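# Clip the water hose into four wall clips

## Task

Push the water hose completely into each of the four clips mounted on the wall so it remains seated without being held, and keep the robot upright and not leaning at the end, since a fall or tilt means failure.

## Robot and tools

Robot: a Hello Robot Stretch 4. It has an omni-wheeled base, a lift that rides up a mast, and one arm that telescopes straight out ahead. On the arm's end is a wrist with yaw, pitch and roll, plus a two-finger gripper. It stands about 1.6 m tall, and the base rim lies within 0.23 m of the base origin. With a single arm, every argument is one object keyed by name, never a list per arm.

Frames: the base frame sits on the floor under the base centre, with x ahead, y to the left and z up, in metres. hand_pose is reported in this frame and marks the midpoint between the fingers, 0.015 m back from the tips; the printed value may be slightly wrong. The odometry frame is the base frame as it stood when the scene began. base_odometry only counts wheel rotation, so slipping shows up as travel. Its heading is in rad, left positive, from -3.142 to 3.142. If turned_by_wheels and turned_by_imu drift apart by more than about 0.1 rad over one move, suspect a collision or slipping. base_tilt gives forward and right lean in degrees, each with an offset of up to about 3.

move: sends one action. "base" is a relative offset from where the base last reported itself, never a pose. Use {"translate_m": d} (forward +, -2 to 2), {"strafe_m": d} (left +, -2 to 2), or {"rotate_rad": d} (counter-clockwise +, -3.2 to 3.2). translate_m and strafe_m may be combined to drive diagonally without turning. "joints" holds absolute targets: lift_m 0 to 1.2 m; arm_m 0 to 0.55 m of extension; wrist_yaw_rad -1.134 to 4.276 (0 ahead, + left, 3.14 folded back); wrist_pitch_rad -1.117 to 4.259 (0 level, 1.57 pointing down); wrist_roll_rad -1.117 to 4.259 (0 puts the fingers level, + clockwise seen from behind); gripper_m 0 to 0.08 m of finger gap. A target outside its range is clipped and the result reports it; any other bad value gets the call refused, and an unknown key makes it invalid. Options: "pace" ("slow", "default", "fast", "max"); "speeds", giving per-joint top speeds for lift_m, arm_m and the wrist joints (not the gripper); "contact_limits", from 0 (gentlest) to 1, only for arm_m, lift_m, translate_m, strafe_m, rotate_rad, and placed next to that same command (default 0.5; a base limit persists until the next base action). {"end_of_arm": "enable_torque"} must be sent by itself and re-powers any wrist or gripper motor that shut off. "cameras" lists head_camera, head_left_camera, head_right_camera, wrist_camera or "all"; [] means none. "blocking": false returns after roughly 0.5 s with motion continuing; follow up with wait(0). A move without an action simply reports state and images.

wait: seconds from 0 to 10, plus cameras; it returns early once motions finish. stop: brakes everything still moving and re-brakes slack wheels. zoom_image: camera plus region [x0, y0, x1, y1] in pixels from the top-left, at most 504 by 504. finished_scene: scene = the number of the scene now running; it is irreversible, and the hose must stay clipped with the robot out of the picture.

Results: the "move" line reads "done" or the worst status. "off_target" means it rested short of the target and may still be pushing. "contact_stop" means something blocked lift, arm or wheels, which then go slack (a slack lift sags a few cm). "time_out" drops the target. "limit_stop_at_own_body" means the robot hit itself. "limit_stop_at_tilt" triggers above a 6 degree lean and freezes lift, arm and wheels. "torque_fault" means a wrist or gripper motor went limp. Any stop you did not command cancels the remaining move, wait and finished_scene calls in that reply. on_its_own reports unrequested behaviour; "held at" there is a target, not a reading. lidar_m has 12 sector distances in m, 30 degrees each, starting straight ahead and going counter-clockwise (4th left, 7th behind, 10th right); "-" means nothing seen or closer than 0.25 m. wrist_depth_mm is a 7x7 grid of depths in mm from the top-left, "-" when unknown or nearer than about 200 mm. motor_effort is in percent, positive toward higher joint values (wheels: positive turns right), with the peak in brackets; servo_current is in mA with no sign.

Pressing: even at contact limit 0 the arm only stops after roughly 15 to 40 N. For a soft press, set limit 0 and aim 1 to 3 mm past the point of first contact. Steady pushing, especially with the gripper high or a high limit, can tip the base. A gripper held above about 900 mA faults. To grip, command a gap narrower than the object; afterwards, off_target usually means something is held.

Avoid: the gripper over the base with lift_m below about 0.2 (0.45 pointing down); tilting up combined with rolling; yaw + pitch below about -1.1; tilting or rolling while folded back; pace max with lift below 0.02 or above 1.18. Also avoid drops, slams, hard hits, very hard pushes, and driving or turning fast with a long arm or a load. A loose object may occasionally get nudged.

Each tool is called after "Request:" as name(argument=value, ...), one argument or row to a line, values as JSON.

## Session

Request:
move(
)

Scene clock: 0.00 s.
base_odometry: x=+0.000 y=+0.000 heading=+0.000
turned_by_wheels: +0.000
turned_by_imu: +0.000
base_tilt: forward=+1.5 right=-0.2
lidar_m: 1.24 1.52 1.64 1.61 2.68 2.49 2.53 2.86 1.84 1.88 1.31 1.21
base_status: not commanded
joint_positions: lift_m=+0.232 arm_m=+0.000 wrist_yaw_rad=+3.068 wrist_pitch_rad=+0.003 wrist_roll_rad=+0.000 gripper_m=+0.040
joint_status: not commanded
measured_speeds: all 0
motor_effort: lift_m=+21 arm_m=-4 wheel_0=+1 wheel_1=+0 wheel_2=+0
servo_current: wrist_yaw_rad=46 wrist_pitch_rad=52 wrist_roll_rad=46 gripper_m=39
hand_pose: x=-0.0346 y=+0.1029 z=+0.4093 quat_wxyz=(+0.037, -0.002, +0.000, +0.999) (m; base frame)
wrist_depth_mm: 134 - - - - - - / 120 137 - - - - - / 116 157 - - - - - / 134 165 - - - - - / - - - - - - - / 1756 1661 1618 1576 1537 1499 1464 / 1098 1160 129 1008 - 1182 1025
pictures: head_camera, head_left_camera, head_right_camera, wrist_camera
Images, in order (width x height): head_camera 420x560, head_left_camera 420x672, head_right_camera 420x672, wrist_camera 616x392.

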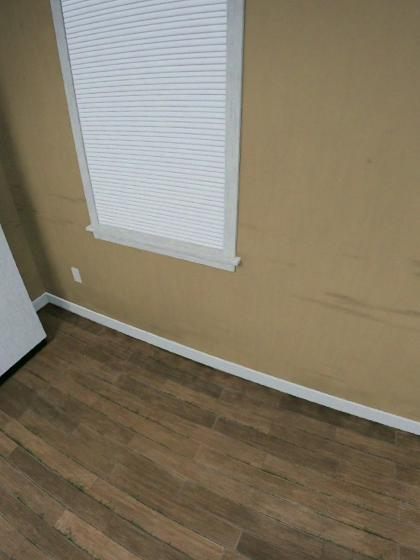

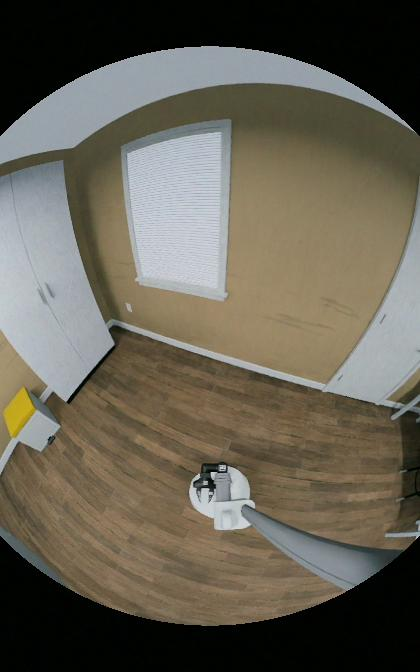

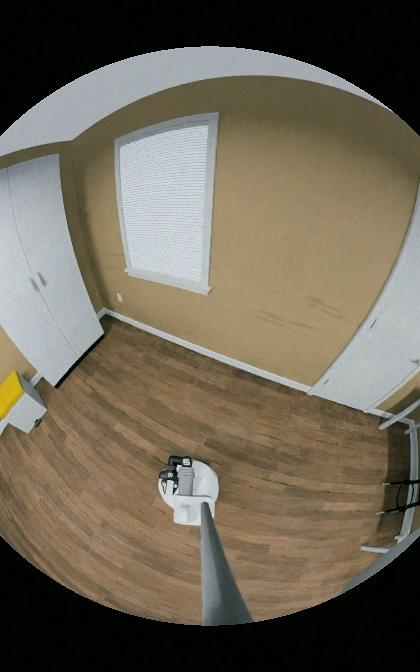

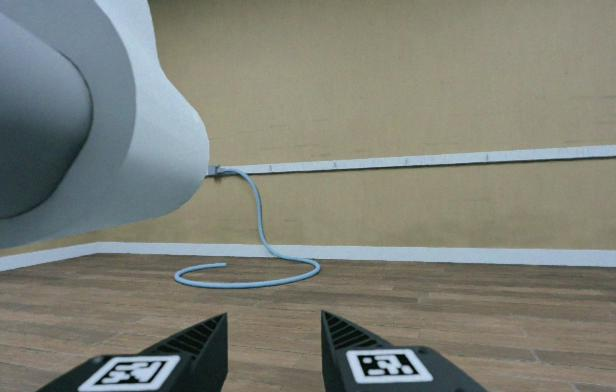

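Request:
move(
  base={"rotate_rad": 2.85},
  joints={"lift_m": 0.45},
  cameras=[],
)

Request:
move(
  base={"translate_m": 0.9},
  joints={"wrist_yaw_rad": 0, "wrist_pitch_rad": 0},
)

Request:
zoom_image(
  camera="head_camera",
  region=[0, 200, 420, 560],
)

Scene clock: 15.33 s.
move: done
base_odometry: x=+0.000 y=+0.000 heading=+2.849
turned_by_wheels: +2.849
turned_by_imu: +2.866
base_tilt: forward=+1.5 right=-0.1
lidar_m: 2.48 2.67 1.89 1.83 1.55 1.23 1.20 1.28 1.65 1.62 1.74 2.55
base_status: done
joint_positions: lift_m=+0.449 arm_m=+0.000 wrist_yaw_rad=+3.068 wrist_pitch_rad=+0.003 wrist_roll_rad=+0.000 gripper_m=+0.040
joint_status: all done
measured_speeds: all 0
motor_effort: lift_m=+27(31) arm_m=-4(5) wheel_0=-4(14) wheel_1=-1(10) wheel_2=-2(13)
servo_current: wrist_yaw_rad=33(59) wrist_pitch_rad=33(59) wrist_roll_rad=39(52) gripper_m=46(59)
hand_pose: x=-0.0346 y=+0.1029 z=+0.6270 quat_wxyz=(+0.037, -0.002, +0.000, +0.999) (m; base frame)
wrist_depth_mm: 135 - - - - 1336 - / 120 145 - - - 1336 - / 118 164 240 - - 1366 - / 135 178 - - - 1336 - / - - - - - 1366 - / - - - - - 1366 - / - - 129 - - - -
pictures: none
No camera images: "cameras" was empty.

Scene clock: 19.83 s.
move: done
base_odometry: x=-0.862 y=+0.259 heading=+2.850
turned_by_wheels: +0.000
turned_by_imu: +0.000
base_tilt: forward=+1.5 right=+0.0
lidar_m: 1.59 1.70 2.57 1.81 1.90 2.14 2.09 2.26 1.75 1.73 2.08 1.62
base_status: done
joint_positions: lift_m=+0.449 arm_m=+0.000 wrist_yaw_rad=+0.002 wrist_pitch_rad=+0.003 wrist_roll_rad=+0.000 gripper_m=+0.040
joint_status: all done
measured_speeds: all 0
motor_effort: lift_m=+27(27) arm_m=-5(5) wheel_0=+3(12) wheel_1=+2(9) wheel_2=+0(14)
servo_current: wrist_yaw_rad=39(130) wrist_pitch_rad=39(59) wrist_roll_rad=33(52) gripper_m=39(52)
hand_pose: x=+0.3839 y=-0.0869 z=+0.6270 quat_wxyz=(+1.000, +0.000, +0.002, +0.001) (m; base frame)
wrist_depth_mm: - - - - - - - / - - - - - - - / - - - - - - - / - - - - - - - / - - - - - - - / - - - - - - - / 1464 - 129 128 - - -
pictures: head_camera, head_left_camera, head_right_camera, wrist_camera
Images, in order (width x height): head_camera 420x560, head_left_camera 420x672, head_right_camera 420x672, wrist_camera 616x392.

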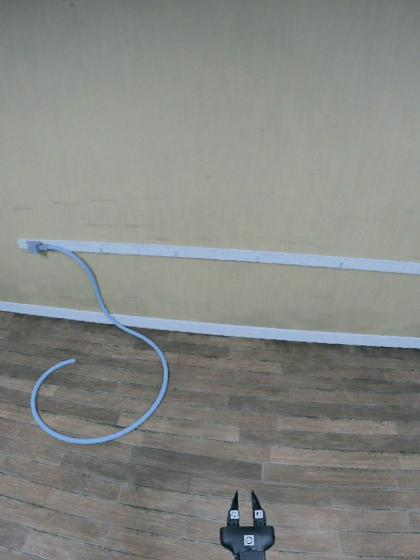

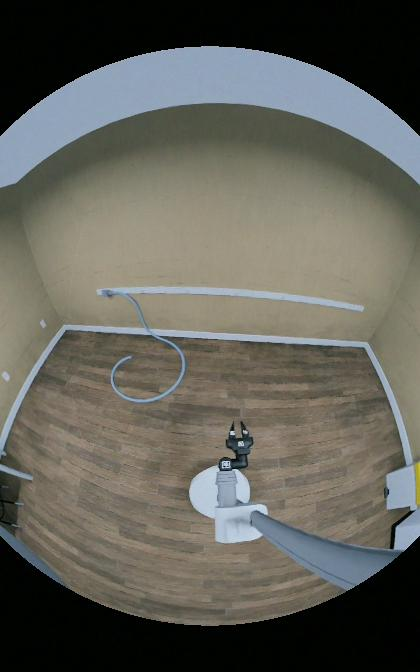

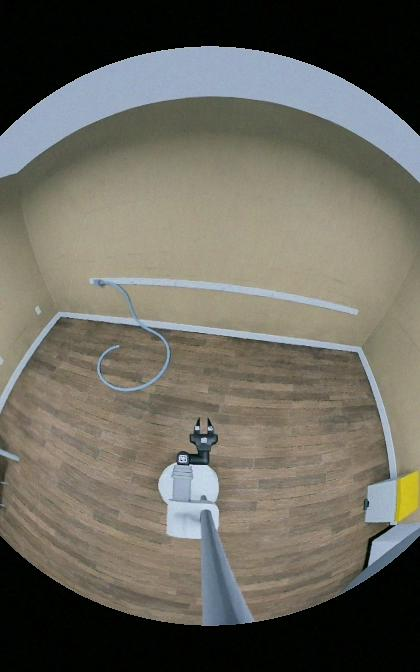

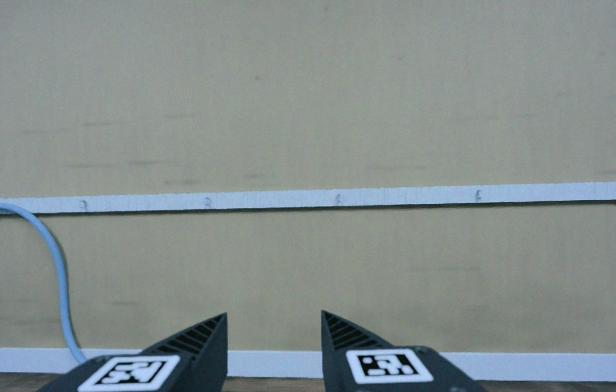

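Scaled by 1.200 from the camera's 420x560 image, which has a finer 1200x1600 frame.

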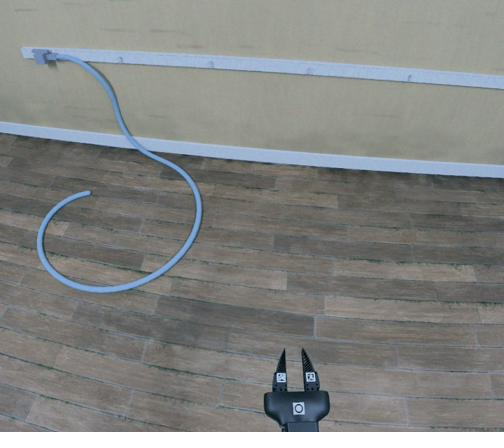

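Request:
move(
  base={"rotate_rad": -0.12},
  cameras=[],
)

Request:
move(
  base={"strafe_m": 1.15, "translate_m": 0.2},
  joints={"arm_m": 0.5, "wrist_pitch_rad": 1.57, "wrist_roll_rad": 1.05, "gripper_m": 0.07, "lift_m": 0.5},
)

Scene clock: 39.13 s.
move: done
base_odometry: x=-0.862 y=+0.259 heading=+2.731
turned_by_wheels: -0.119
turned_by_imu: -0.121
base_tilt: forward=+1.5 right=-0.3
lidar_m: 1.59 1.62 2.26 2.03 1.83 2.16 2.10 2.19 1.79 1.73 2.24 1.66
base_status: done
joint_positions: lift_m=+0.449 arm_m=+0.000 wrist_yaw_rad=+0.002 wrist_pitch_rad=+0.003 wrist_roll_rad=+0.000 gripper_m=+0.040
joint_status: not commanded
measured_speeds: all 0
motor_effort: lift_m=+27(27) arm_m=-4(5) wheel_0=+5(8) wheel_1=+4(8) wheel_2=+2(10)
servo_current: wrist_yaw_rad=20(46) wrist_pitch_rad=39(59) wrist_roll_rad=52(52) gripper_m=39(46)
hand_pose: x=+0.3839 y=-0.0869 z=+0.6270 quat_wxyz=(+1.000, +0.000, +0.002, +0.001) (m; base frame)
wrist_depth_mm: - - - - - - - / - - - - - - - / - - - - - - - / - - - - - - - / - - - - - - - / - - - - - - - / - - 129 128 - - 1366
pictures: none
No camera images: "cameras" was empty.

Scene clock: 44.43 s.
move: done
base_odometry: x=-1.505 y=-0.715 heading=+2.730
turned_by_wheels: +0.000
turned_by_imu: +0.001
base_tilt: forward=+1.3 right=-0.1
lidar_m: 1.34 1.45 1.46 1.39 1.00 0.93 2.30 2.42 2.96 2.91 1.99 1.43
base_status: done
joint_positions: lift_m=+0.500 arm_m=+0.500 wrist_yaw_rad=+0.002 wrist_pitch_rad=+1.568 wrist_roll_rad=+1.048 gripper_m=+0.069
joint_status: all done
measured_speeds: all 0
motor_effort: lift_m=+26(31) arm_m=+5(7) wheel_0=-4(14) wheel_1=+3(13) wheel_2=-5(10)
servo_current: wrist_yaw_rad=33(59) wrist_pitch_rad=46(78) wrist_roll_rad=39(111) gripper_m=39(72)
hand_pose: x=+0.6715 y=-0.0874 z=+0.4651 quat_wxyz=(+0.613, +0.354, +0.612, -0.353) (m; base frame)
wrist_depth_mm: 609 609 615 621 634 634 647 / 597 609 615 621 627 627 640 / 603 609 609 621 627 634 640 / 597 603 609 621 627 634 640 / 597 603 615 615 621 634 647 / 597 603 609 615 621 627 634 / 591 120 615 621 131 - 640
pictures: head_camera, head_left_camera, head_right_camera, wrist_camera
Images, in order (width x height): head_camera 420x560, head_left_camera 420x672, head_right_camera 420x672, wrist_camera 616x392.

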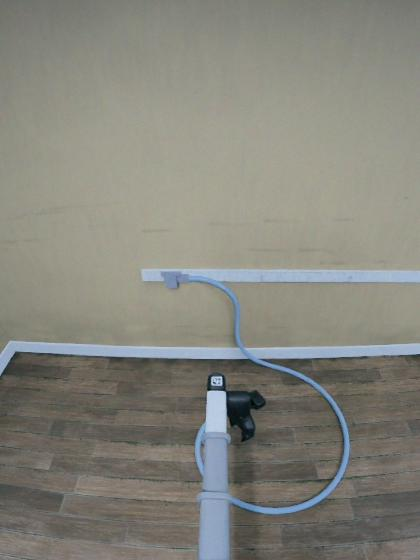

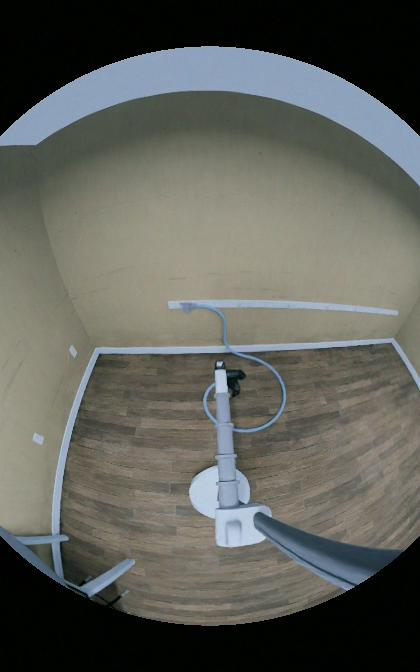

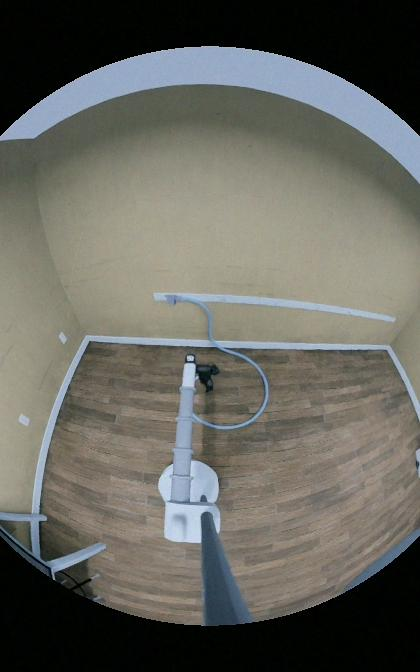

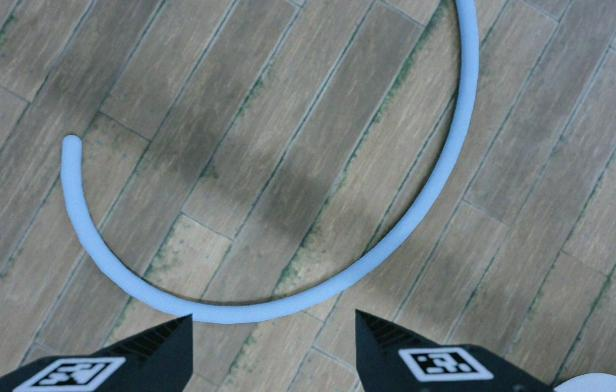

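Request:
move(
  base={"strafe_m": 0.22, "translate_m": 0.16},
  joints={"arm_m": 0.55, "wrist_roll_rad": 0.3, "lift_m": 0.25},
  cameras=["wrist_camera"],
)

Scene clock: 57.60 s.
move: done
base_odometry: x=-1.739 y=-0.853 heading=+2.730
turned_by_wheels: +0.000
turned_by_imu: -0.002
base_tilt: forward=+1.6 right=+0.0
lidar_m: 1.16 1.30 1.23 1.19 1.23 0.93 1.52 2.55 3.17 3.14 1.78 1.28
base_status: done
joint_positions: lift_m=+0.251 arm_m=+0.550 wrist_yaw_rad=+0.002 wrist_pitch_rad=+1.568 wrist_roll_rad=+0.302 gripper_m=+0.069
joint_status: all done
measured_speeds: all 0
motor_effort: lift_m=+14(23) arm_m=+6(6) wheel_0=-4(11) wheel_1=+2(12) wheel_2=-3(11)
servo_current: wrist_yaw_rad=26(52) wrist_pitch_rad=26(52) wrist_roll_rad=33(130) gripper_m=33(52)
hand_pose: x=+0.7215 y=-0.0874 z=+0.2161 quat_wxyz=(+0.700, +0.106, +0.698, -0.106) (m; base frame)
wrist_depth_mm: 353 357 359 366 368 370 375 / 355 359 359 366 368 370 375 / 353 355 362 364 370 375 373 / 355 359 359 362 368 373 377 / 355 359 362 364 368 370 377 / 353 357 359 364 368 370 375 / 353 120 359 364 131 - 375
pictures: wrist_camera
Images, in order (width x height): wrist_camera 616x392.

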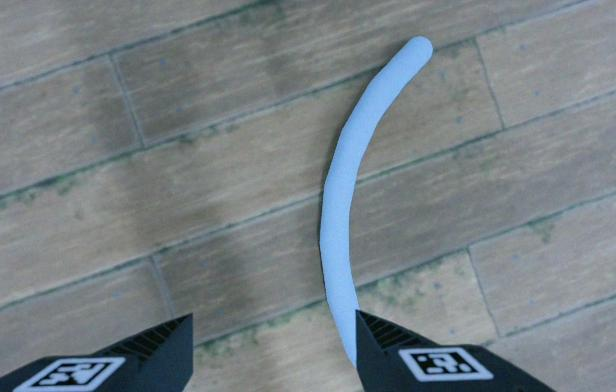

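Request:
move(
  base={"strafe_m": -0.045},
  joints={"arm_m": 0.537, "lift_m": 0.12},
  cameras=["wrist_camera"],
)

Request:
move(
  joints={"lift_m": 0.056},
  contact_limits={"lift_m": 0.3},
  cameras=[],
)

Request:
move(
  joints={"gripper_m": 0.005},
  cameras=["wrist_camera"],
)

Scene clock: 69.40 s.
move: done
base_odometry: x=-1.721 y=-0.812 heading=+2.730
turned_by_wheels: +0.000
turned_by_imu: -0.002
base_tilt: forward=+1.4 right=-0.3
lidar_m: 1.16 1.29 1.28 1.22 1.25 0.96 1.79 2.58 3.13 3.10 1.79 1.26
base_status: done
joint_positions: lift_m=+0.121 arm_m=+0.537 wrist_yaw_rad=+0.002 wrist_pitch_rad=+1.568 wrist_roll_rad=+0.302 gripper_m=+0.069
joint_status: all done
measured_speeds: all 0
motor_effort: lift_m=+14(18) arm_m=-5(7) wheel_0=+2(13) wheel_1=-3(12) wheel_2=+0(4)
servo_current: wrist_yaw_rad=33(46) wrist_pitch_rad=46(52) wrist_roll_rad=33(52) gripper_m=39(52)
hand_pose: x=+0.7088 y=-0.0874 z=+0.0861 quat_wxyz=(+0.700, +0.106, +0.698, -0.105) (m; base frame)
wrist_depth_mm: 227 229 231 233 236 238 240 / 226 229 231 233 236 237 240 / 227 229 231 232 236 238 240 / 227 229 231 234 236 238 240 / 226 229 230 233 236 238 240 / 226 229 231 234 236 238 241 / 226 120 230 232 131 - -
pictures: wrist_camera
Images, in order (width x height): wrist_camera 616x392.

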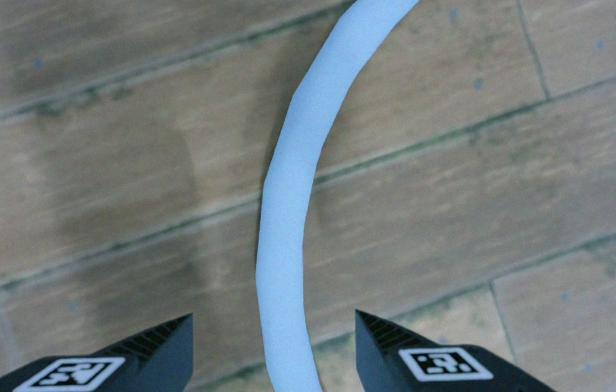

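Scene clock: 70.60 s.
move: done
base_odometry: x=-1.721 y=-0.812 heading=+2.730
turned_by_wheels: +0.000
turned_by_imu: +0.000
base_tilt: forward=+1.5 right=-0.3
lidar_m: 1.15 1.30 1.28 1.23 1.26 0.96 1.78 2.60 3.15 3.09 1.78 1.25
base_status: not commanded
joint_positions: lift_m=+0.057 arm_m=+0.537 wrist_yaw_rad=+0.002 wrist_pitch_rad=+1.568 wrist_roll_rad=+0.302 gripper_m=+0.069
joint_status: all done
measured_speeds: all 0
motor_effort: lift_m=+14(15) arm_m=-5(5) wheel_0=+2(2) wheel_1=-2(3) wheel_2=+0(0)
servo_current: wrist_yaw_rad=26(39) wrist_pitch_rad=46(46) wrist_roll_rad=39(52) gripper_m=46(46)
contact_limits: lift_m 0.3
hand_pose: x=+0.7088 y=-0.0874 z=+0.0221 quat_wxyz=(+0.700, +0.106, +0.698, -0.105) (m; base frame)
wrist_depth_mm: 164 166 167 168 170 172 174 / 164 166 167 147 170 172 174 / 164 165 167 146 170 172 174 / 164 166 167 147 171 173 174 / 164 166 167 169 171 172 174 / 164 165 167 169 171 173 174 / 163 120 167 153 130 172 174
pictures: none
No camera images: "cameras" was empty.

Scene clock: 71.90 s.
move: off_target
base_odometry: x=-1.721 y=-0.812 heading=+2.730
turned_by_wheels: +0.000
turned_by_imu: -0.001
base_tilt: forward=+1.5 right=-0.1
lidar_m: 1.18 1.30 1.28 1.21 1.26 0.96 1.80 2.59 3.15 3.09 1.78 1.26
base_status: not commanded
joint_positions: lift_m=+0.057 arm_m=+0.537 wrist_yaw_rad=+0.002 wrist_pitch_rad=+1.569 wrist_roll_rad=+0.301 gripper_m=+0.021
joint_status: gripper_m off_target (ended at +0.021, target +0.005)
measured_speeds: all 0
on_its_own: gripper_m is held at +0.016, not at your +0.005, by its contact guard: the fingers met something
motor_effort: lift_m=+14(14) arm_m=-5(6) wheel_0=+2(2) wheel_1=-3(3) wheel_2=+0(1)
servo_current: wrist_yaw_rad=39(52) wrist_pitch_rad=13(52) wrist_roll_rad=46(52) gripper_m=156(637)
contact_limits: lift_m 0.3
hand_pose: x=+0.7086 y=-0.0874 z=+0.0221 quat_wxyz=(+0.700, +0.105, +0.699, -0.105) (m; base frame)
wrist_depth_mm: 163 165 167 168 148 172 173 / 164 165 167 151 170 171 174 / 163 165 167 146 170 172 174 / 164 166 167 145 170 172 174 / 164 165 167 169 171 172 174 / 163 166 167 146 170 173 174 / 164 165 130 143 105 173 174
pictures: wrist_camera
Images, in order (width x height): wrist_camera 616x392.

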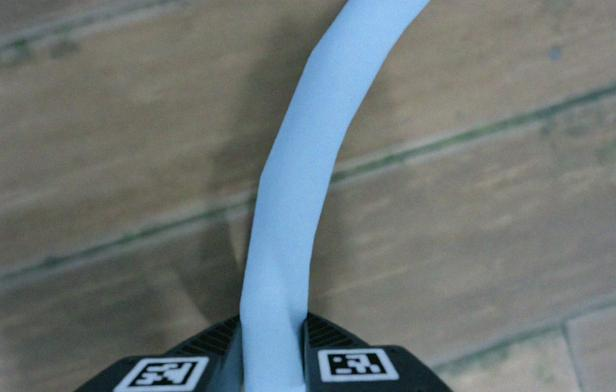

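Request:
move(
  base={"translate_m": -0.15},
  joints={"lift_m": 0.4},
  cameras=[],
)

Request:
move(
  base={"strafe_m": -1.3},
  cameras=["head_camera", "head_left_camera"],
)

Scene clock: 83.30 s.
move: done
base_odometry: x=-1.584 y=-0.872 heading=+2.729
turned_by_wheels: -0.001
turned_by_imu: -0.003
base_tilt: forward=+1.5 right=-0.3
lidar_m: 0.51 1.46 1.28 1.21 1.02 0.84 1.68 2.40 3.25 3.07 1.95 0.50
base_status: done
joint_positions: lift_m=+0.399 arm_m=+0.537 wrist_yaw_rad=+0.002 wrist_pitch_rad=+1.569 wrist_roll_rad=+0.301 gripper_m=+0.021
joint_status: all done
measured_speeds: all 0
on_its_own: gripper_m is held at +0.016, not at your +0.005, by its contact guard: the fingers met something
motor_effort: lift_m=+28(33) arm_m=-5(5) wheel_0=-6(12) wheel_1=-4(11) wheel_2=+2(15)
servo_current: wrist_yaw_rad=39(59) wrist_pitch_rad=46(59) wrist_roll_rad=46(59) gripper_m=163(169)
hand_pose: x=+0.7086 y=-0.0874 z=+0.3649 quat_wxyz=(+0.700, +0.105, +0.699, -0.105) (m; base frame)
wrist_depth_mm: 517 521 521 521 146 535 539 / 508 512 521 517 525 535 530 / 508 512 517 146 521 530 530 / 504 512 512 144 521 525 525 / 508 504 512 143 517 521 530 / 504 504 508 144 517 521 521 / 504 504 130 143 - 521 521
pictures: none
No camera images: "cameras" was empty.

Scene clock: 88.97 s.
move: done
base_odometry: x=-1.063 y=+0.319 heading=+2.729
turned_by_wheels: +0.000
turned_by_imu: -0.001
base_tilt: forward=+1.4 right=-0.2
lidar_m: 0.51 1.45 1.88 2.51 1.87 2.37 2.29 2.41 1.81 1.80 1.99 0.46
base_status: done
joint_positions: lift_m=+0.399 arm_m=+0.537 wrist_yaw_rad=+0.001 wrist_pitch_rad=+1.569 wrist_roll_rad=+0.301 gripper_m=+0.021
joint_status: not commanded
measured_speeds: all 0
on_its_own: gripper_m is held at +0.016, not at your +0.005, by its contact guard: the fingers met something
motor_effort: lift_m=+28(28) arm_m=-5(5) wheel_0=+3(15) wheel_1=-1(12) wheel_2=+0(5)
servo_current: wrist_yaw_rad=26(52) wrist_pitch_rad=39(59) wrist_roll_rad=33(65) gripper_m=156(163)
hand_pose: x=+0.7085 y=-0.0874 z=+0.3650 quat_wxyz=(+0.700, +0.106, +0.699, -0.106) (m; base frame)
wrist_depth_mm: 500 508 508 508 168 525 530 / 496 504 512 512 167 521 535 / 500 508 508 159 521 525 530 / 500 504 508 152 521 525 530 / 504 504 508 151 521 525 535 / 500 504 512 146 521 530 535 / 500 504 130 143 - 530 530
pictures: head_camera, head_left_camera
Images, in order (width x height): head_camera 420x560, head_left_camera 420x672.

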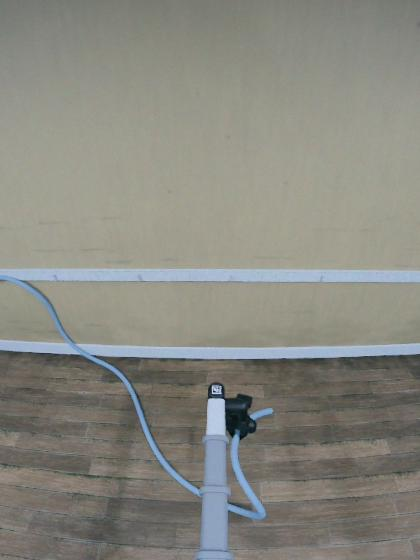

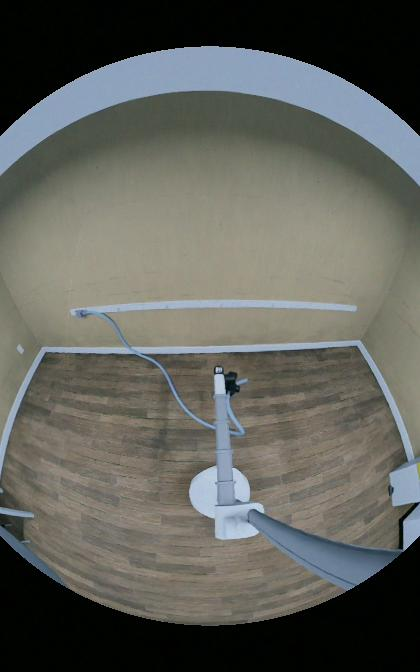

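Request:
move(
  base={"strafe_m": -0.6},
  cameras=[],
)

Request:
move(
  base={"strafe_m": -0.4, "translate_m": 0.3},
  cameras=["head_camera", "head_left_camera"],
)

Scene clock: 98.13 s.
move: done
base_odometry: x=-0.823 y=+0.869 heading=+2.729
turned_by_wheels: +0.000
turned_by_imu: -0.002
base_tilt: forward=+1.5 right=+0.0
lidar_m: 1.38 1.44 1.98 2.88 2.46 2.40 2.31 1.70 1.23 1.60 1.67 1.45
base_status: done
joint_positions: lift_m=+0.399 arm_m=+0.537 wrist_yaw_rad=+0.001 wrist_pitch_rad=+1.569 wrist_roll_rad=+0.301 gripper_m=+0.016
joint_status: not commanded
measured_speeds: all 0
on_its_own: gripper_m is held at +0.016, not at your +0.005, by its contact guard: the fingers met something
motor_effort: lift_m=+27(28) arm_m=-4(5) wheel_0=+2(16) wheel_1=+0(12) wheel_2=+0(5)
servo_current: wrist_yaw_rad=39(52) wrist_pitch_rad=33(59) wrist_roll_rad=33(59) gripper_m=39(169)
hand_pose: x=+0.7085 y=-0.0874 z=+0.3650 quat_wxyz=(+0.700, +0.106, +0.699, -0.106) (m; base frame)
wrist_depth_mm: 500 504 512 517 521 530 530 / 496 504 508 512 521 525 530 / 500 504 508 517 517 525 530 / 500 504 512 517 521 525 530 / 500 508 512 517 521 530 530 / 504 512 508 517 521 525 535 / 500 504 109 - - 525 535
pictures: none
No camera images: "cameras" was empty.

Scene clock: 101.27 s.
move: done
base_odometry: x=-0.937 y=+1.356 heading=+2.729
turned_by_wheels: +0.000
turned_by_imu: -0.001
base_tilt: forward=+1.4 right=-0.2
lidar_m: 1.09 1.13 1.55 3.52 2.93 2.72 2.62 1.05 1.02 1.20 1.24 1.14
base_status: done
joint_positions: lift_m=+0.400 arm_m=+0.537 wrist_yaw_rad=+0.001 wrist_pitch_rad=+1.569 wrist_roll_rad=+0.301 gripper_m=+0.016
joint_status: not commanded
measured_speeds: all 0
on_its_own: gripper_m is held at +0.016, not at your +0.005, by its contact guard: the fingers met something
motor_effort: lift_m=+27(27) arm_m=-4(5) wheel_0=+3(15) wheel_1=-2(9) wheel_2=-3(12)
servo_current: wrist_yaw_rad=52(52) wrist_pitch_rad=39(52) wrist_roll_rad=46(59) gripper_m=39(52)
hand_pose: x=+0.7085 y=-0.0874 z=+0.3651 quat_wxyz=(+0.700, +0.106, +0.699, -0.106) (m; base frame)
wrist_depth_mm: 500 504 508 517 521 525 530 / 504 500 517 517 521 525 535 / 500 504 512 512 521 530 530 / 500 504 508 517 521 525 530 / 504 504 512 517 521 521 530 / 500 504 508 512 521 530 535 / 500 508 109 - - 530 530
pictures: head_camera, head_left_camera
Images, in order (width x height): head_camera 420x560, head_left_camera 420x672.

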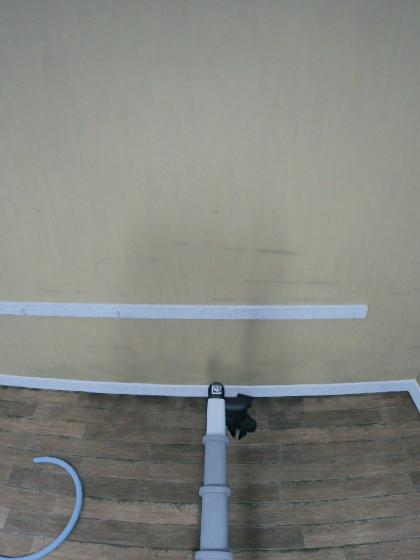

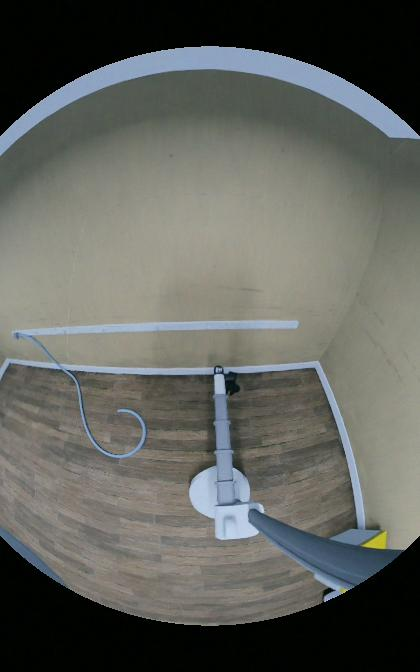

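Request:
move(
  base={"translate_m": -0.15},
  joints={"lift_m": 0.5, "gripper_m": 0.07},
  cameras=[],
)

Request:
move(
  base={"strafe_m": 0.68},
  cameras=["wrist_camera", "head_left_camera"],
)

Scene clock: 113.03 s.
move: done
base_odometry: x=-0.800 y=+1.296 heading=+2.729
turned_by_wheels: -0.001
turned_by_imu: -0.003
base_tilt: forward=+1.6 right=-0.2
lidar_m: 1.24 1.30 1.77 3.51 2.88 2.57 2.47 1.06 0.94 1.19 1.26 1.30
base_status: done
joint_positions: lift_m=+0.499 arm_m=+0.537 wrist_yaw_rad=+0.001 wrist_pitch_rad=+1.569 wrist_roll_rad=+0.301 gripper_m=+0.069
joint_status: all done
measured_speeds: all 0
motor_effort: lift_m=+27(31) arm_m=-5(5) wheel_0=-5(13) wheel_1=-3(10) wheel_2=+2(13)
servo_current: wrist_yaw_rad=46(52) wrist_pitch_rad=33(59) wrist_roll_rad=33(52) gripper_m=46(85)
hand_pose: x=+0.7085 y=-0.0874 z=+0.4650 quat_wxyz=(+0.700, +0.106, +0.699, -0.106) (m; base frame)
wrist_depth_mm: 603 603 609 615 627 627 634 / 597 609 615 621 621 627 640 / 597 609 615 615 627 634 634 / 597 609 615 615 621 634 627 / 603 603 615 615 627 627 634 / 603 609 609 615 621 634 640 / 603 120 609 615 131 - 640
pictures: none
No camera images: "cameras" was empty.

Scene clock: 116.63 s.
move: done
base_odometry: x=-1.073 y=+0.673 heading=+2.729
turned_by_wheels: +0.000
turned_by_imu: +0.000
base_tilt: forward=+1.4 right=-0.3
lidar_m: 1.23 1.28 1.75 2.85 2.24 2.58 2.47 2.10 1.52 1.88 1.79 1.27
base_status: done
joint_positions: lift_m=+0.499 arm_m=+0.537 wrist_yaw_rad=+0.001 wrist_pitch_rad=+1.569 wrist_roll_rad=+0.301 gripper_m=+0.069
joint_status: not commanded
measured_speeds: all 0
motor_effort: lift_m=+27(27) arm_m=-5(5) wheel_0=-3(16) wheel_1=+2(13) wheel_2=+0(4)
servo_current: wrist_yaw_rad=26(46) wrist_pitch_rad=20(59) wrist_roll_rad=52(59) gripper_m=52(52)
hand_pose: x=+0.7085 y=-0.0874 z=+0.4650 quat_wxyz=(+0.700, +0.106, +0.699, -0.106) (m; base frame)
wrist_depth_mm: 597 609 615 615 621 627 634 / 603 609 609 615 627 627 640 / 603 603 609 615 621 627 627 / 597 609 603 627 627 634 640 / 603 609 609 615 627 627 640 / 597 603 615 615 621 634 634 / 591 120 615 615 131 - 634
pictures: head_left_camera, wrist_camera
Images, in order (width x height): head_left_camera 420x672, wrist_camera 616x392.

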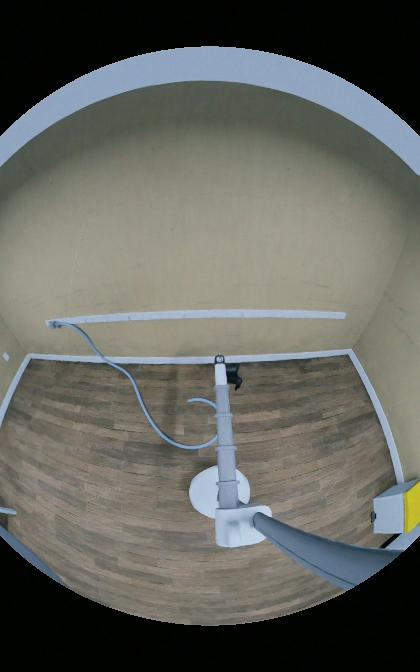

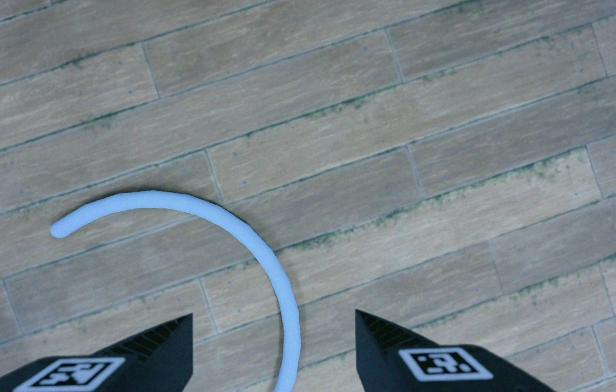

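Request:
move(
  base={"strafe_m": 0.1, "translate_m": 0.015},
  joints={"arm_m": 0.55, "wrist_roll_rad": -0.45, "lift_m": 0.2},
  cameras=["wrist_camera"],
)

Scene clock: 131.37 s.
move: done
base_odometry: x=-1.127 y=+0.587 heading=+2.728
turned_by_wheels: -0.001
turned_by_imu: -0.002
base_tilt: forward=+1.5 right=-0.2
lidar_m: 1.21 1.27 1.70 2.74 2.14 2.58 2.48 2.23 1.61 1.97 1.78 1.28
base_status: done
joint_positions: lift_m=+0.201 arm_m=+0.550 wrist_yaw_rad=+0.001 wrist_pitch_rad=+1.569 wrist_roll_rad=-0.448 gripper_m=+0.069
joint_status: all done
measured_speeds: all 0
motor_effort: lift_m=+15(26) arm_m=+5(6) wheel_0=-4(14) wheel_1=+1(12) wheel_2=-4(8)
servo_current: wrist_yaw_rad=26(52) wrist_pitch_rad=39(59) wrist_roll_rad=39(137) gripper_m=39(52)
hand_pose: x=+0.7212 y=-0.0874 z=+0.1660 quat_wxyz=(+0.690, -0.157, +0.689, +0.157) (m; base frame)
wrist_depth_mm: 306 310 314 314 315 319 320 / 307 309 312 314 315 319 319 / 306 310 310 314 315 319 320 / 307 310 312 312 317 317 320 / 307 309 312 312 317 317 322 / 307 307 312 314 315 319 320 / 307 120 310 312 131 - 320
pictures: wrist_camera
Images, in order (width x height): wrist_camera 616x392.

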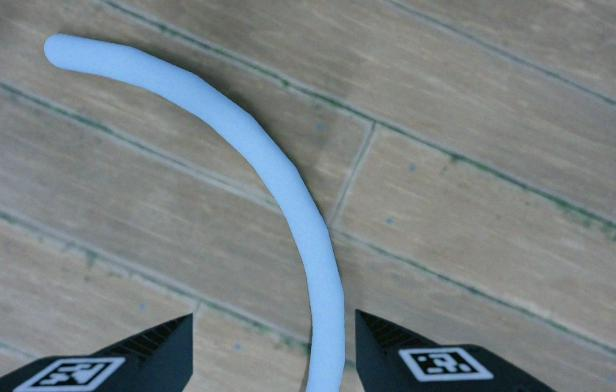

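Request:
move(
  base={"strafe_m": -0.024, "translate_m": 0.012},
  joints={"lift_m": 0.12, "wrist_roll_rad": -0.55},
  cameras=["wrist_camera"],
)

Request:
move(
  joints={"lift_m": 0.055},
  contact_limits={"lift_m": 0.3},
  cameras=[],
)

Request:
move(
  joints={"gripper_m": 0.0},
  cameras=["wrist_camera"],
)

Scene clock: 139.77 s.
move: done
base_odometry: x=-1.128 y=+0.614 heading=+2.728
turned_by_wheels: +0.000
turned_by_imu: -0.002
base_tilt: forward=+1.4 right=-0.2
lidar_m: 1.19 1.27 1.70 2.77 2.16 2.59 2.50 2.19 1.62 1.95 1.75 1.25
base_status: done
joint_positions: lift_m=+0.121 arm_m=+0.550 wrist_yaw_rad=+0.001 wrist_pitch_rad=+1.569 wrist_roll_rad=-0.548 gripper_m=+0.069
joint_status: all done
measured_speeds: all 0
motor_effort: lift_m=+15(17) arm_m=+5(5) wheel_0=+1(13) wheel_1=-4(8) wheel_2=-2(8)
servo_current: wrist_yaw_rad=26(59) wrist_pitch_rad=39(59) wrist_roll_rad=39(91) gripper_m=46(52)
hand_pose: x=+0.7212 y=-0.0874 z=+0.0861 quat_wxyz=(+0.681, -0.192, +0.680, +0.191) (m; base frame)
wrist_depth_mm: 229 211 231 233 235 236 237 / 229 230 232 234 235 236 237 / 229 230 212 233 234 236 238 / 229 230 231 233 235 236 238 / 229 230 231 234 235 236 237 / 229 230 232 234 235 236 237 / 229 120 231 233 131 - 236
pictures: wrist_camera
Images, in order (width x height): wrist_camera 616x392.

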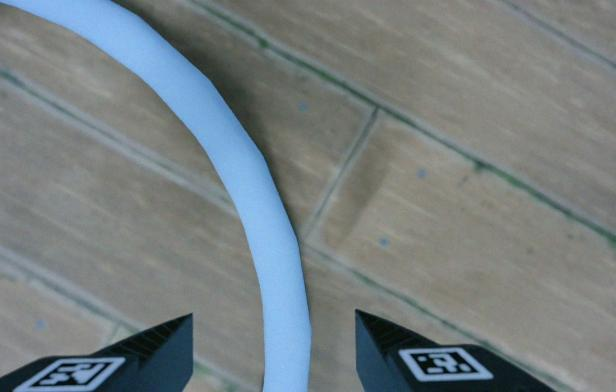

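Scene clock: 140.97 s.
move: done
base_odometry: x=-1.128 y=+0.614 heading=+2.728
turned_by_wheels: +0.000
turned_by_imu: +0.000
base_tilt: forward=+1.5 right=-0.1
lidar_m: 1.20 1.25 1.71 2.76 2.16 2.60 2.47 2.18 1.61 1.95 1.76 1.26
base_status: not commanded
joint_positions: lift_m=+0.056 arm_m=+0.550 wrist_yaw_rad=+0.001 wrist_pitch_rad=+1.569 wrist_roll_rad=-0.548 gripper_m=+0.069
joint_status: all done
measured_speeds: all 0
motor_effort: lift_m=+14(18) arm_m=+5(5) wheel_0=+1(2) wheel_1=-3(4) wheel_2=-2(2)
servo_current: wrist_yaw_rad=39(39) wrist_pitch_rad=46(59) wrist_roll_rad=33(52) gripper_m=39(52)
contact_limits: lift_m 0.3
hand_pose: x=+0.7212 y=-0.0874 z=+0.0211 quat_wxyz=(+0.681, -0.192, +0.680, +0.191) (m; base frame)
wrist_depth_mm: 165 143 167 167 169 170 170 / 164 165 167 167 168 170 171 / 165 165 143 167 168 170 170 / 164 166 145 167 169 170 171 / 164 166 166 167 168 170 170 / 164 165 166 167 168 170 170 / 164 120 166 167 130 170 -
pictures: none
No camera images: "cameras" was empty.

Scene clock: 142.23 s.
move: off_target
base_odometry: x=-1.128 y=+0.614 heading=+2.728
turned_by_wheels: +0.000
turned_by_imu: -0.001
base_tilt: forward=+1.6 right=-0.2
lidar_m: 1.21 1.25 1.72 2.76 2.13 2.61 2.49 2.16 1.61 1.95 1.75 1.27
base_status: not commanded
joint_positions: lift_m=+0.056 arm_m=+0.550 wrist_yaw_rad=+0.001 wrist_pitch_rad=+1.569 wrist_roll_rad=-0.549 gripper_m=+0.021
joint_status: gripper_m off_target (ended at +0.021, target +0.000)
measured_speeds: all 0
on_its_own: gripper_m is held at +0.015, not at your +0.000, by its contact guard: the fingers met something
motor_effort: lift_m=+15(15) arm_m=+5(5) wheel_0=+1(2) wheel_1=-4(4) wheel_2=-2(2)
servo_current: wrist_yaw_rad=33(46) wrist_pitch_rad=39(46) wrist_roll_rad=33(52) gripper_m=156(806)
contact_limits: lift_m 0.3
hand_pose: x=+0.7212 y=-0.0874 z=+0.0211 quat_wxyz=(+0.681, -0.192, +0.680, +0.192) (m; base frame)
wrist_depth_mm: 165 143 168 168 170 171 172 / 165 166 146 169 170 171 173 / 165 166 144 168 170 171 172 / 164 166 166 168 170 171 172 / 164 166 166 167 169 171 172 / 164 166 166 168 169 170 171 / 164 165 127 - 106 170 171
pictures: wrist_camera
Images, in order (width x height): wrist_camera 616x392.

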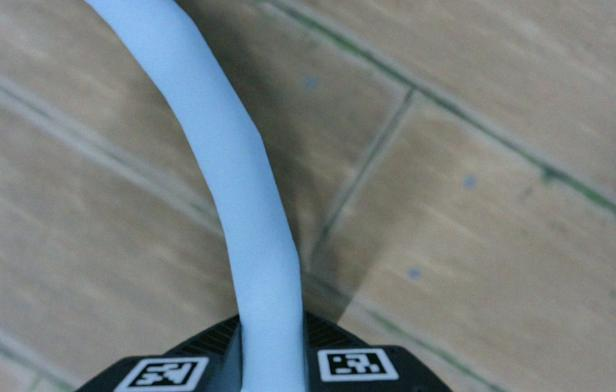

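Request:
move(
  joints={"lift_m": 0.35},
  cameras=[],
)

Request:
move(
  base={"strafe_m": -0.55},
  cameras=["head_camera", "head_left_camera"],
)

Scene clock: 150.77 s.
move: done
base_odometry: x=-1.128 y=+0.614 heading=+2.728
turned_by_wheels: +0.000
turned_by_imu: -0.002
base_tilt: forward=+1.6 right=-0.2
lidar_m: 0.38 1.25 1.71 2.77 2.14 2.60 2.49 2.19 1.62 1.95 1.74 1.27
base_status: not commanded
joint_positions: lift_m=+0.349 arm_m=+0.550 wrist_yaw_rad=+0.001 wrist_pitch_rad=+1.569 wrist_roll_rad=-0.549 gripper_m=+0.021
joint_status: all done
measured_speeds: all 0
on_its_own: gripper_m is held at +0.015, not at your +0.000, by its contact guard: the fingers met something
motor_effort: lift_m=+28(33) arm_m=+5(6) wheel_0=+1(2) wheel_1=-4(4) wheel_2=-2(2)
servo_current: wrist_yaw_rad=26(52) wrist_pitch_rad=39(46) wrist_roll_rad=52(59) gripper_m=163(182)
hand_pose: x=+0.7212 y=-0.0874 z=+0.3150 quat_wxyz=(+0.681, -0.192, +0.680, +0.192) (m; base frame)
wrist_depth_mm: 459 152 151 469 477 484 488 / 455 459 143 469 477 480 488 / 455 459 144 469 477 480 484 / 452 459 459 469 477 477 484 / 452 455 459 469 469 473 480 / 445 452 455 146 466 473 473 / 445 452 127 - - 473 473
pictures: none
No camera images: "cameras" was empty.

Scene clock: 153.93 s.
move: done
base_odometry: x=-0.907 y=+1.118 heading=+2.728
turned_by_wheels: +0.000
turned_by_imu: -0.001
base_tilt: forward=+1.5 right=-0.2
lidar_m: 0.52 0.52 1.71 3.31 2.67 2.60 2.48 1.34 1.12 1.40 1.45 1.27
base_status: done
joint_positions: lift_m=+0.349 arm_m=+0.550 wrist_yaw_rad=+0.001 wrist_pitch_rad=+1.569 wrist_roll_rad=-0.549 gripper_m=+0.021
joint_status: not commanded
measured_speeds: all 0
on_its_own: gripper_m is held at +0.015, not at your +0.000, by its contact guard: the fingers met something
motor_effort: lift_m=+28(28) arm_m=+5(5) wheel_0=+5(17) wheel_1=-1(13) wheel_2=+0(5)
servo_current: wrist_yaw_rad=33(59) wrist_pitch_rad=46(59) wrist_roll_rad=33(52) gripper_m=163(189)
hand_pose: x=+0.7212 y=-0.0874 z=+0.3150 quat_wxyz=(+0.681, -0.192, +0.680, +0.192) (m; base frame)
wrist_depth_mm: 459 462 144 477 477 484 488 / 459 462 141 473 477 480 484 / 455 459 142 469 477 477 484 / 455 459 455 469 473 477 480 / 449 449 459 469 466 473 477 / 449 452 455 145 462 473 480 / 445 452 130 - - 473 469
pictures: head_camera, head_left_camera
Images, in order (width x height): head_camera 420x560, head_left_camera 420x672.

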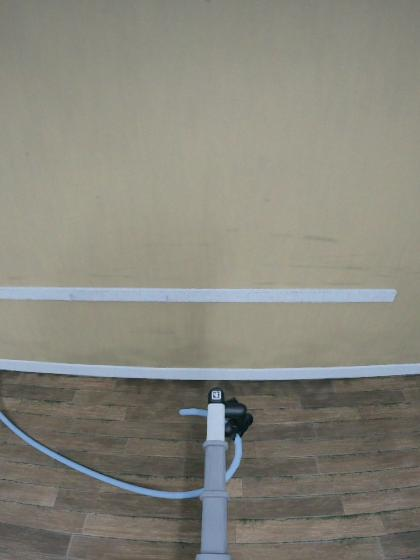

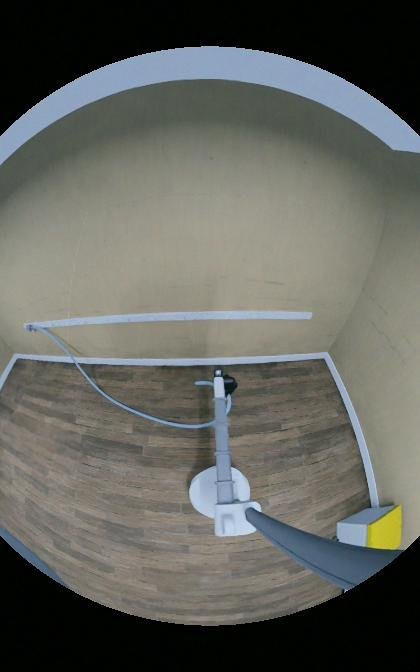

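Request:
move(
  base={"strafe_m": -0.25, "translate_m": 0.2},
  cameras=["head_left_camera"],
)

Scene clock: 159.57 s.
move: done
base_odometry: x=-0.990 y=+1.427 heading=+2.729
turned_by_wheels: +0.001
turned_by_imu: +0.000
base_tilt: forward=+1.4 right=-0.1
lidar_m: 0.57 0.63 1.34 3.56 2.99 2.79 2.69 1.06 1.08 1.15 1.20 1.07
base_status: done
joint_positions: lift_m=+0.349 arm_m=+0.550 wrist_yaw_rad=+0.001 wrist_pitch_rad=+1.569 wrist_roll_rad=-0.549 gripper_m=+0.021
joint_status: not commanded
measured_speeds: all 0
on_its_own: gripper_m is held at +0.015, not at your +0.000, by its contact guard: the fingers met something
motor_effort: lift_m=+28(28) arm_m=+5(5) wheel_0=+8(17) wheel_1=-1(7) wheel_2=+0(10)
servo_current: wrist_yaw_rad=33(52) wrist_pitch_rad=39(52) wrist_roll_rad=33(52) gripper_m=176(182)
hand_pose: x=+0.7212 y=-0.0874 z=+0.3150 quat_wxyz=(+0.681, -0.192, +0.680, +0.192) (m; base frame)
wrist_depth_mm: 462 462 - 473 477 - 373 / 459 462 113 473 477 480 - / 455 459 117 473 473 480 480 / 452 459 124 469 473 477 477 / 452 455 459 135 469 473 477 / 449 455 455 138 466 473 477 / 282 452 127 - - 473 473
pictures: head_left_camera
Images, in order (width x height): head_left_camera 420x672.

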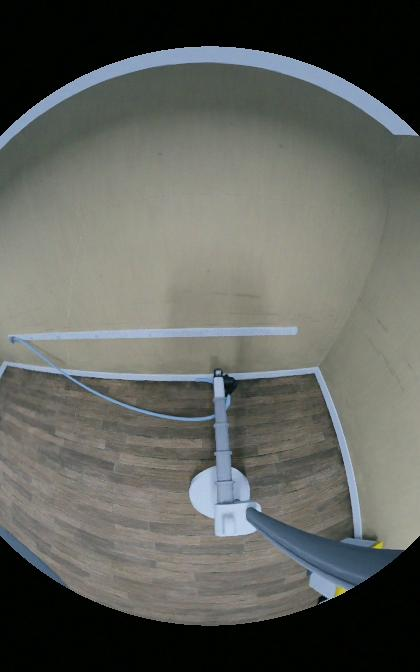

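Request:
move(
  joints={"lift_m": 0.08},
  contact_limits={"lift_m": 0.3},
  cameras=[],
)

Request:
move(
  joints={"gripper_m": 0.05},
  cameras=[],
)

Request:
move(
  joints={"lift_m": 0.5},
  cameras=[],
)

Request:
move(
  base={"translate_m": -0.1},
  joints={"arm_m": 0.1, "wrist_pitch_rad": 0, "wrist_roll_rad": 1.57, "gripper_m": 0.078},
  cameras=[],
)

Request:
move(
  base={"strafe_m": 1.6},
)

Scene clock: 169.53 s.
move: done
base_odometry: x=-0.990 y=+1.427 heading=+2.729
turned_by_wheels: +0.000
turned_by_imu: -0.004
base_tilt: forward=+1.4 right=-0.2
lidar_m: 0.85 1.06 1.44 3.56 2.96 2.79 2.70 1.05 1.08 1.14 1.20 1.05
base_status: not commanded
joint_positions: lift_m=+0.081 arm_m=+0.550 wrist_yaw_rad=+0.001 wrist_pitch_rad=+1.569 wrist_roll_rad=-0.549 gripper_m=+0.021
joint_status: all done
measured_speeds: all 0
on_its_own: gripper_m is held at +0.015, not at your +0.000, by its contact guard: the fingers met something
motor_effort: lift_m=+13(27) arm_m=+4(5) wheel_0=+8(8) wheel_1=-1(1) wheel_2=+0(1)
servo_current: wrist_yaw_rad=33(52) wrist_pitch_rad=33(59) wrist_roll_rad=52(72) gripper_m=156(176)
contact_limits: lift_m 0.3
hand_pose: x=+0.7212 y=-0.0874 z=+0.0462 quat_wxyz=(+0.681, -0.192, +0.680, +0.192) (m; base frame)
wrist_depth_mm: 193 194 122 200 202 204 205 / 191 194 116 198 200 202 204 / 191 194 120 197 200 201 204 / 190 192 193 196 199 200 202 / 189 191 192 195 198 200 202 / 188 190 191 195 196 198 200 / 187 189 126 127 106 198 199
pictures: none
No camera images: "cameras" was empty.

Scene clock: 170.83 s.
move: done
base_odometry: x=-0.990 y=+1.427 heading=+2.729
turned_by_wheels: +0.000
turned_by_imu: -0.001
base_tilt: forward=+1.5 right=-0.2
lidar_m: 1.02 1.06 1.45 3.56 2.97 2.81 2.68 1.05 1.07 1.15 1.20 1.07
base_status: not commanded
joint_positions: lift_m=+0.081 arm_m=+0.550 wrist_yaw_rad=+0.001 wrist_pitch_rad=+1.569 wrist_roll_rad=-0.549 gripper_m=+0.049
joint_status: all done
measured_speeds: all 0
motor_effort: lift_m=+14(14) arm_m=+4(5) wheel_0=+8(8) wheel_1=-1(1) wheel_2=+0(1)
servo_current: wrist_yaw_rad=20(46) wrist_pitch_rad=39(52) wrist_roll_rad=39(59) gripper_m=33(143)
contact_limits: lift_m 0.3
hand_pose: x=+0.7212 y=-0.0874 z=+0.0461 quat_wxyz=(+0.681, -0.192, +0.680, +0.192) (m; base frame)
wrist_depth_mm: 191 194 196 198 142 202 204 / 191 193 195 196 142 201 203 / 190 191 194 196 146 200 202 / 190 191 193 194 197 199 201 / 189 190 193 150 196 198 199 / 188 189 191 145 195 197 199 / 186 131 146 192 107 196 198
pictures: none
No camera images: "cameras" was empty.

Scene clock: 173.50 s.
move: done
base_odometry: x=-0.990 y=+1.427 heading=+2.729
turned_by_wheels: +0.000
turned_by_imu: -0.001
base_tilt: forward=+1.6 right=-0.2
lidar_m: 1.02 1.05 1.45 3.57 2.98 2.80 2.69 1.04 1.08 1.15 1.20 1.07
base_status: not commanded
joint_positions: lift_m=+0.499 arm_m=+0.550 wrist_yaw_rad=+0.001 wrist_pitch_rad=+1.569 wrist_roll_rad=-0.549 gripper_m=+0.050
joint_status: all done
measured_speeds: all 0
motor_effort: lift_m=+27(33) arm_m=+4(4) wheel_0=+7(8) wheel_1=-1(2) wheel_2=+0(1)
servo_current: wrist_yaw_rad=33(46) wrist_pitch_rad=46(59) wrist_roll_rad=46(52) gripper_m=26(59)
hand_pose: x=+0.7212 y=-0.0874 z=+0.4650 quat_wxyz=(+0.681, -0.192, +0.680, +0.192) (m; base frame)
wrist_depth_mm: 609 609 615 621 - - 382 / 609 609 609 621 621 - - / 597 615 621 621 621 627 - / 603 609 615 615 621 627 627 / 609 609 615 615 627 621 634 / 603 609 615 609 621 621 627 / 603 609 146 615 107 - 634
pictures: none
No camera images: "cameras" was empty.

Scene clock: 175.90 s.
move: done
base_odometry: x=-0.898 y=+1.387 heading=+2.728
turned_by_wheels: -0.001
turned_by_imu: -0.002
base_tilt: forward=+1.4 right=-0.2
lidar_m: 1.10 1.16 1.58 3.55 2.96 2.70 2.60 1.00 0.98 1.14 1.20 1.18
base_status: done
joint_positions: lift_m=+0.500 arm_m=+0.100 wrist_yaw_rad=+0.001 wrist_pitch_rad=+0.007 wrist_roll_rad=+1.568 gripper_m=+0.078
joint_status: all done
measured_speeds: all 0
motor_effort: lift_m=+27(27) arm_m=-5(7) wheel_0=-4(10) wheel_1=-2(9) wheel_2=+0(16)
servo_current: wrist_yaw_rad=33(52) wrist_pitch_rad=52(150) wrist_roll_rad=33(111) gripper_m=46(72)
hand_pose: x=+0.4838 y=-0.0873 z=+0.6762 quat_wxyz=(+0.708, +0.706, +0.003, -0.002) (m; base frame)
wrist_depth_mm: - - - 831 - - 831 / - - - 831 - - 831 / - - - 820 - - 842 / - - - 820 - - 842 / - - - 820 - - 854 / - - - 831 - - 820 / - 125 - 831 127 - -
pictures: none
No camera images: "cameras" was empty.

Scene clock: 182.57 s.
move: done
base_odometry: x=-1.541 y=-0.078 heading=+2.728
turned_by_wheels: +0.000
turned_by_imu: +0.002
base_tilt: forward=+1.5 right=-0.2
lidar_m: 0.99 1.12 1.63 1.96 1.54 1.69 2.58 2.72 2.40 2.77 1.57 1.17
base_status: done
joint_positions: lift_m=+0.500 arm_m=+0.100 wrist_yaw_rad=+0.001 wrist_pitch_rad=+0.007 wrist_roll_rad=+1.568 gripper_m=+0.078
joint_status: not commanded
measured_speeds: all 0
motor_effort: lift_m=+26(27) arm_m=-6(6) wheel_0=-3(15) wheel_1=+3(12) wheel_2=+0(6)
servo_current: wrist_yaw_rad=26(59) wrist_pitch_rad=46(65) wrist_roll_rad=39(59) gripper_m=33(59)
hand_pose: x=+0.4838 y=-0.0873 z=+0.6763 quat_wxyz=(+0.708, +0.706, +0.003, -0.002) (m; base frame)
wrist_depth_mm: - - - 809 - - 831 / - - - 820 - - 842 / - - - 809 - - 842 / - - - 809 - - - / - - - 831 - - 820 / - - - 831 - - 820 / - 125 - 820 127 - -
pictures: head_camera, head_left_camera, head_right_camera, wrist_camera
Images, in order (width x height): head_camera 420x560, head_left_camera 420x672, head_right_camera 420x672, wrist_camera 616x392.

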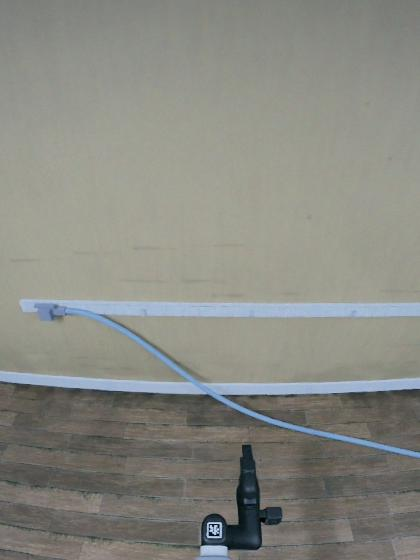

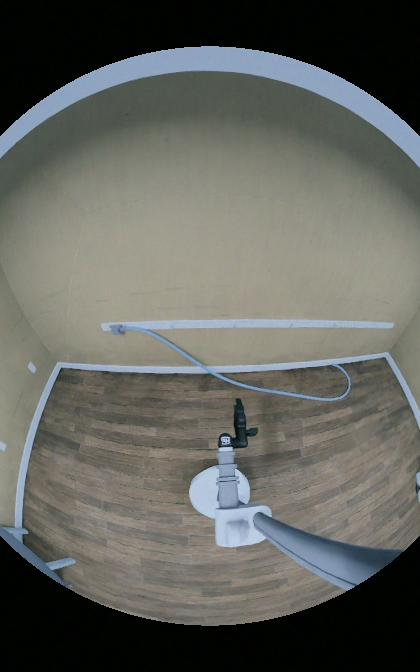

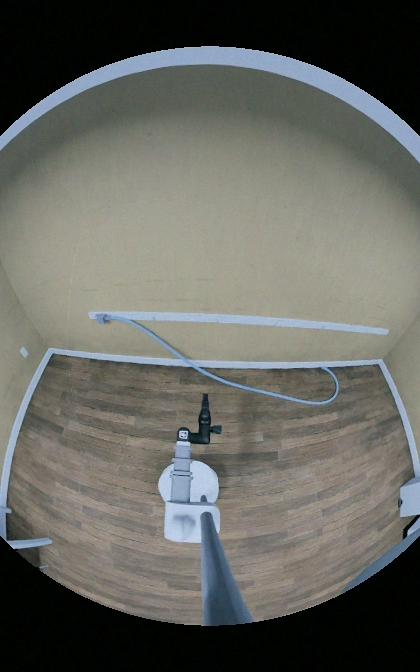

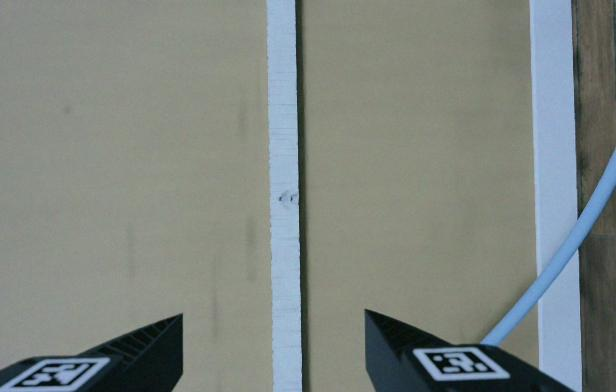

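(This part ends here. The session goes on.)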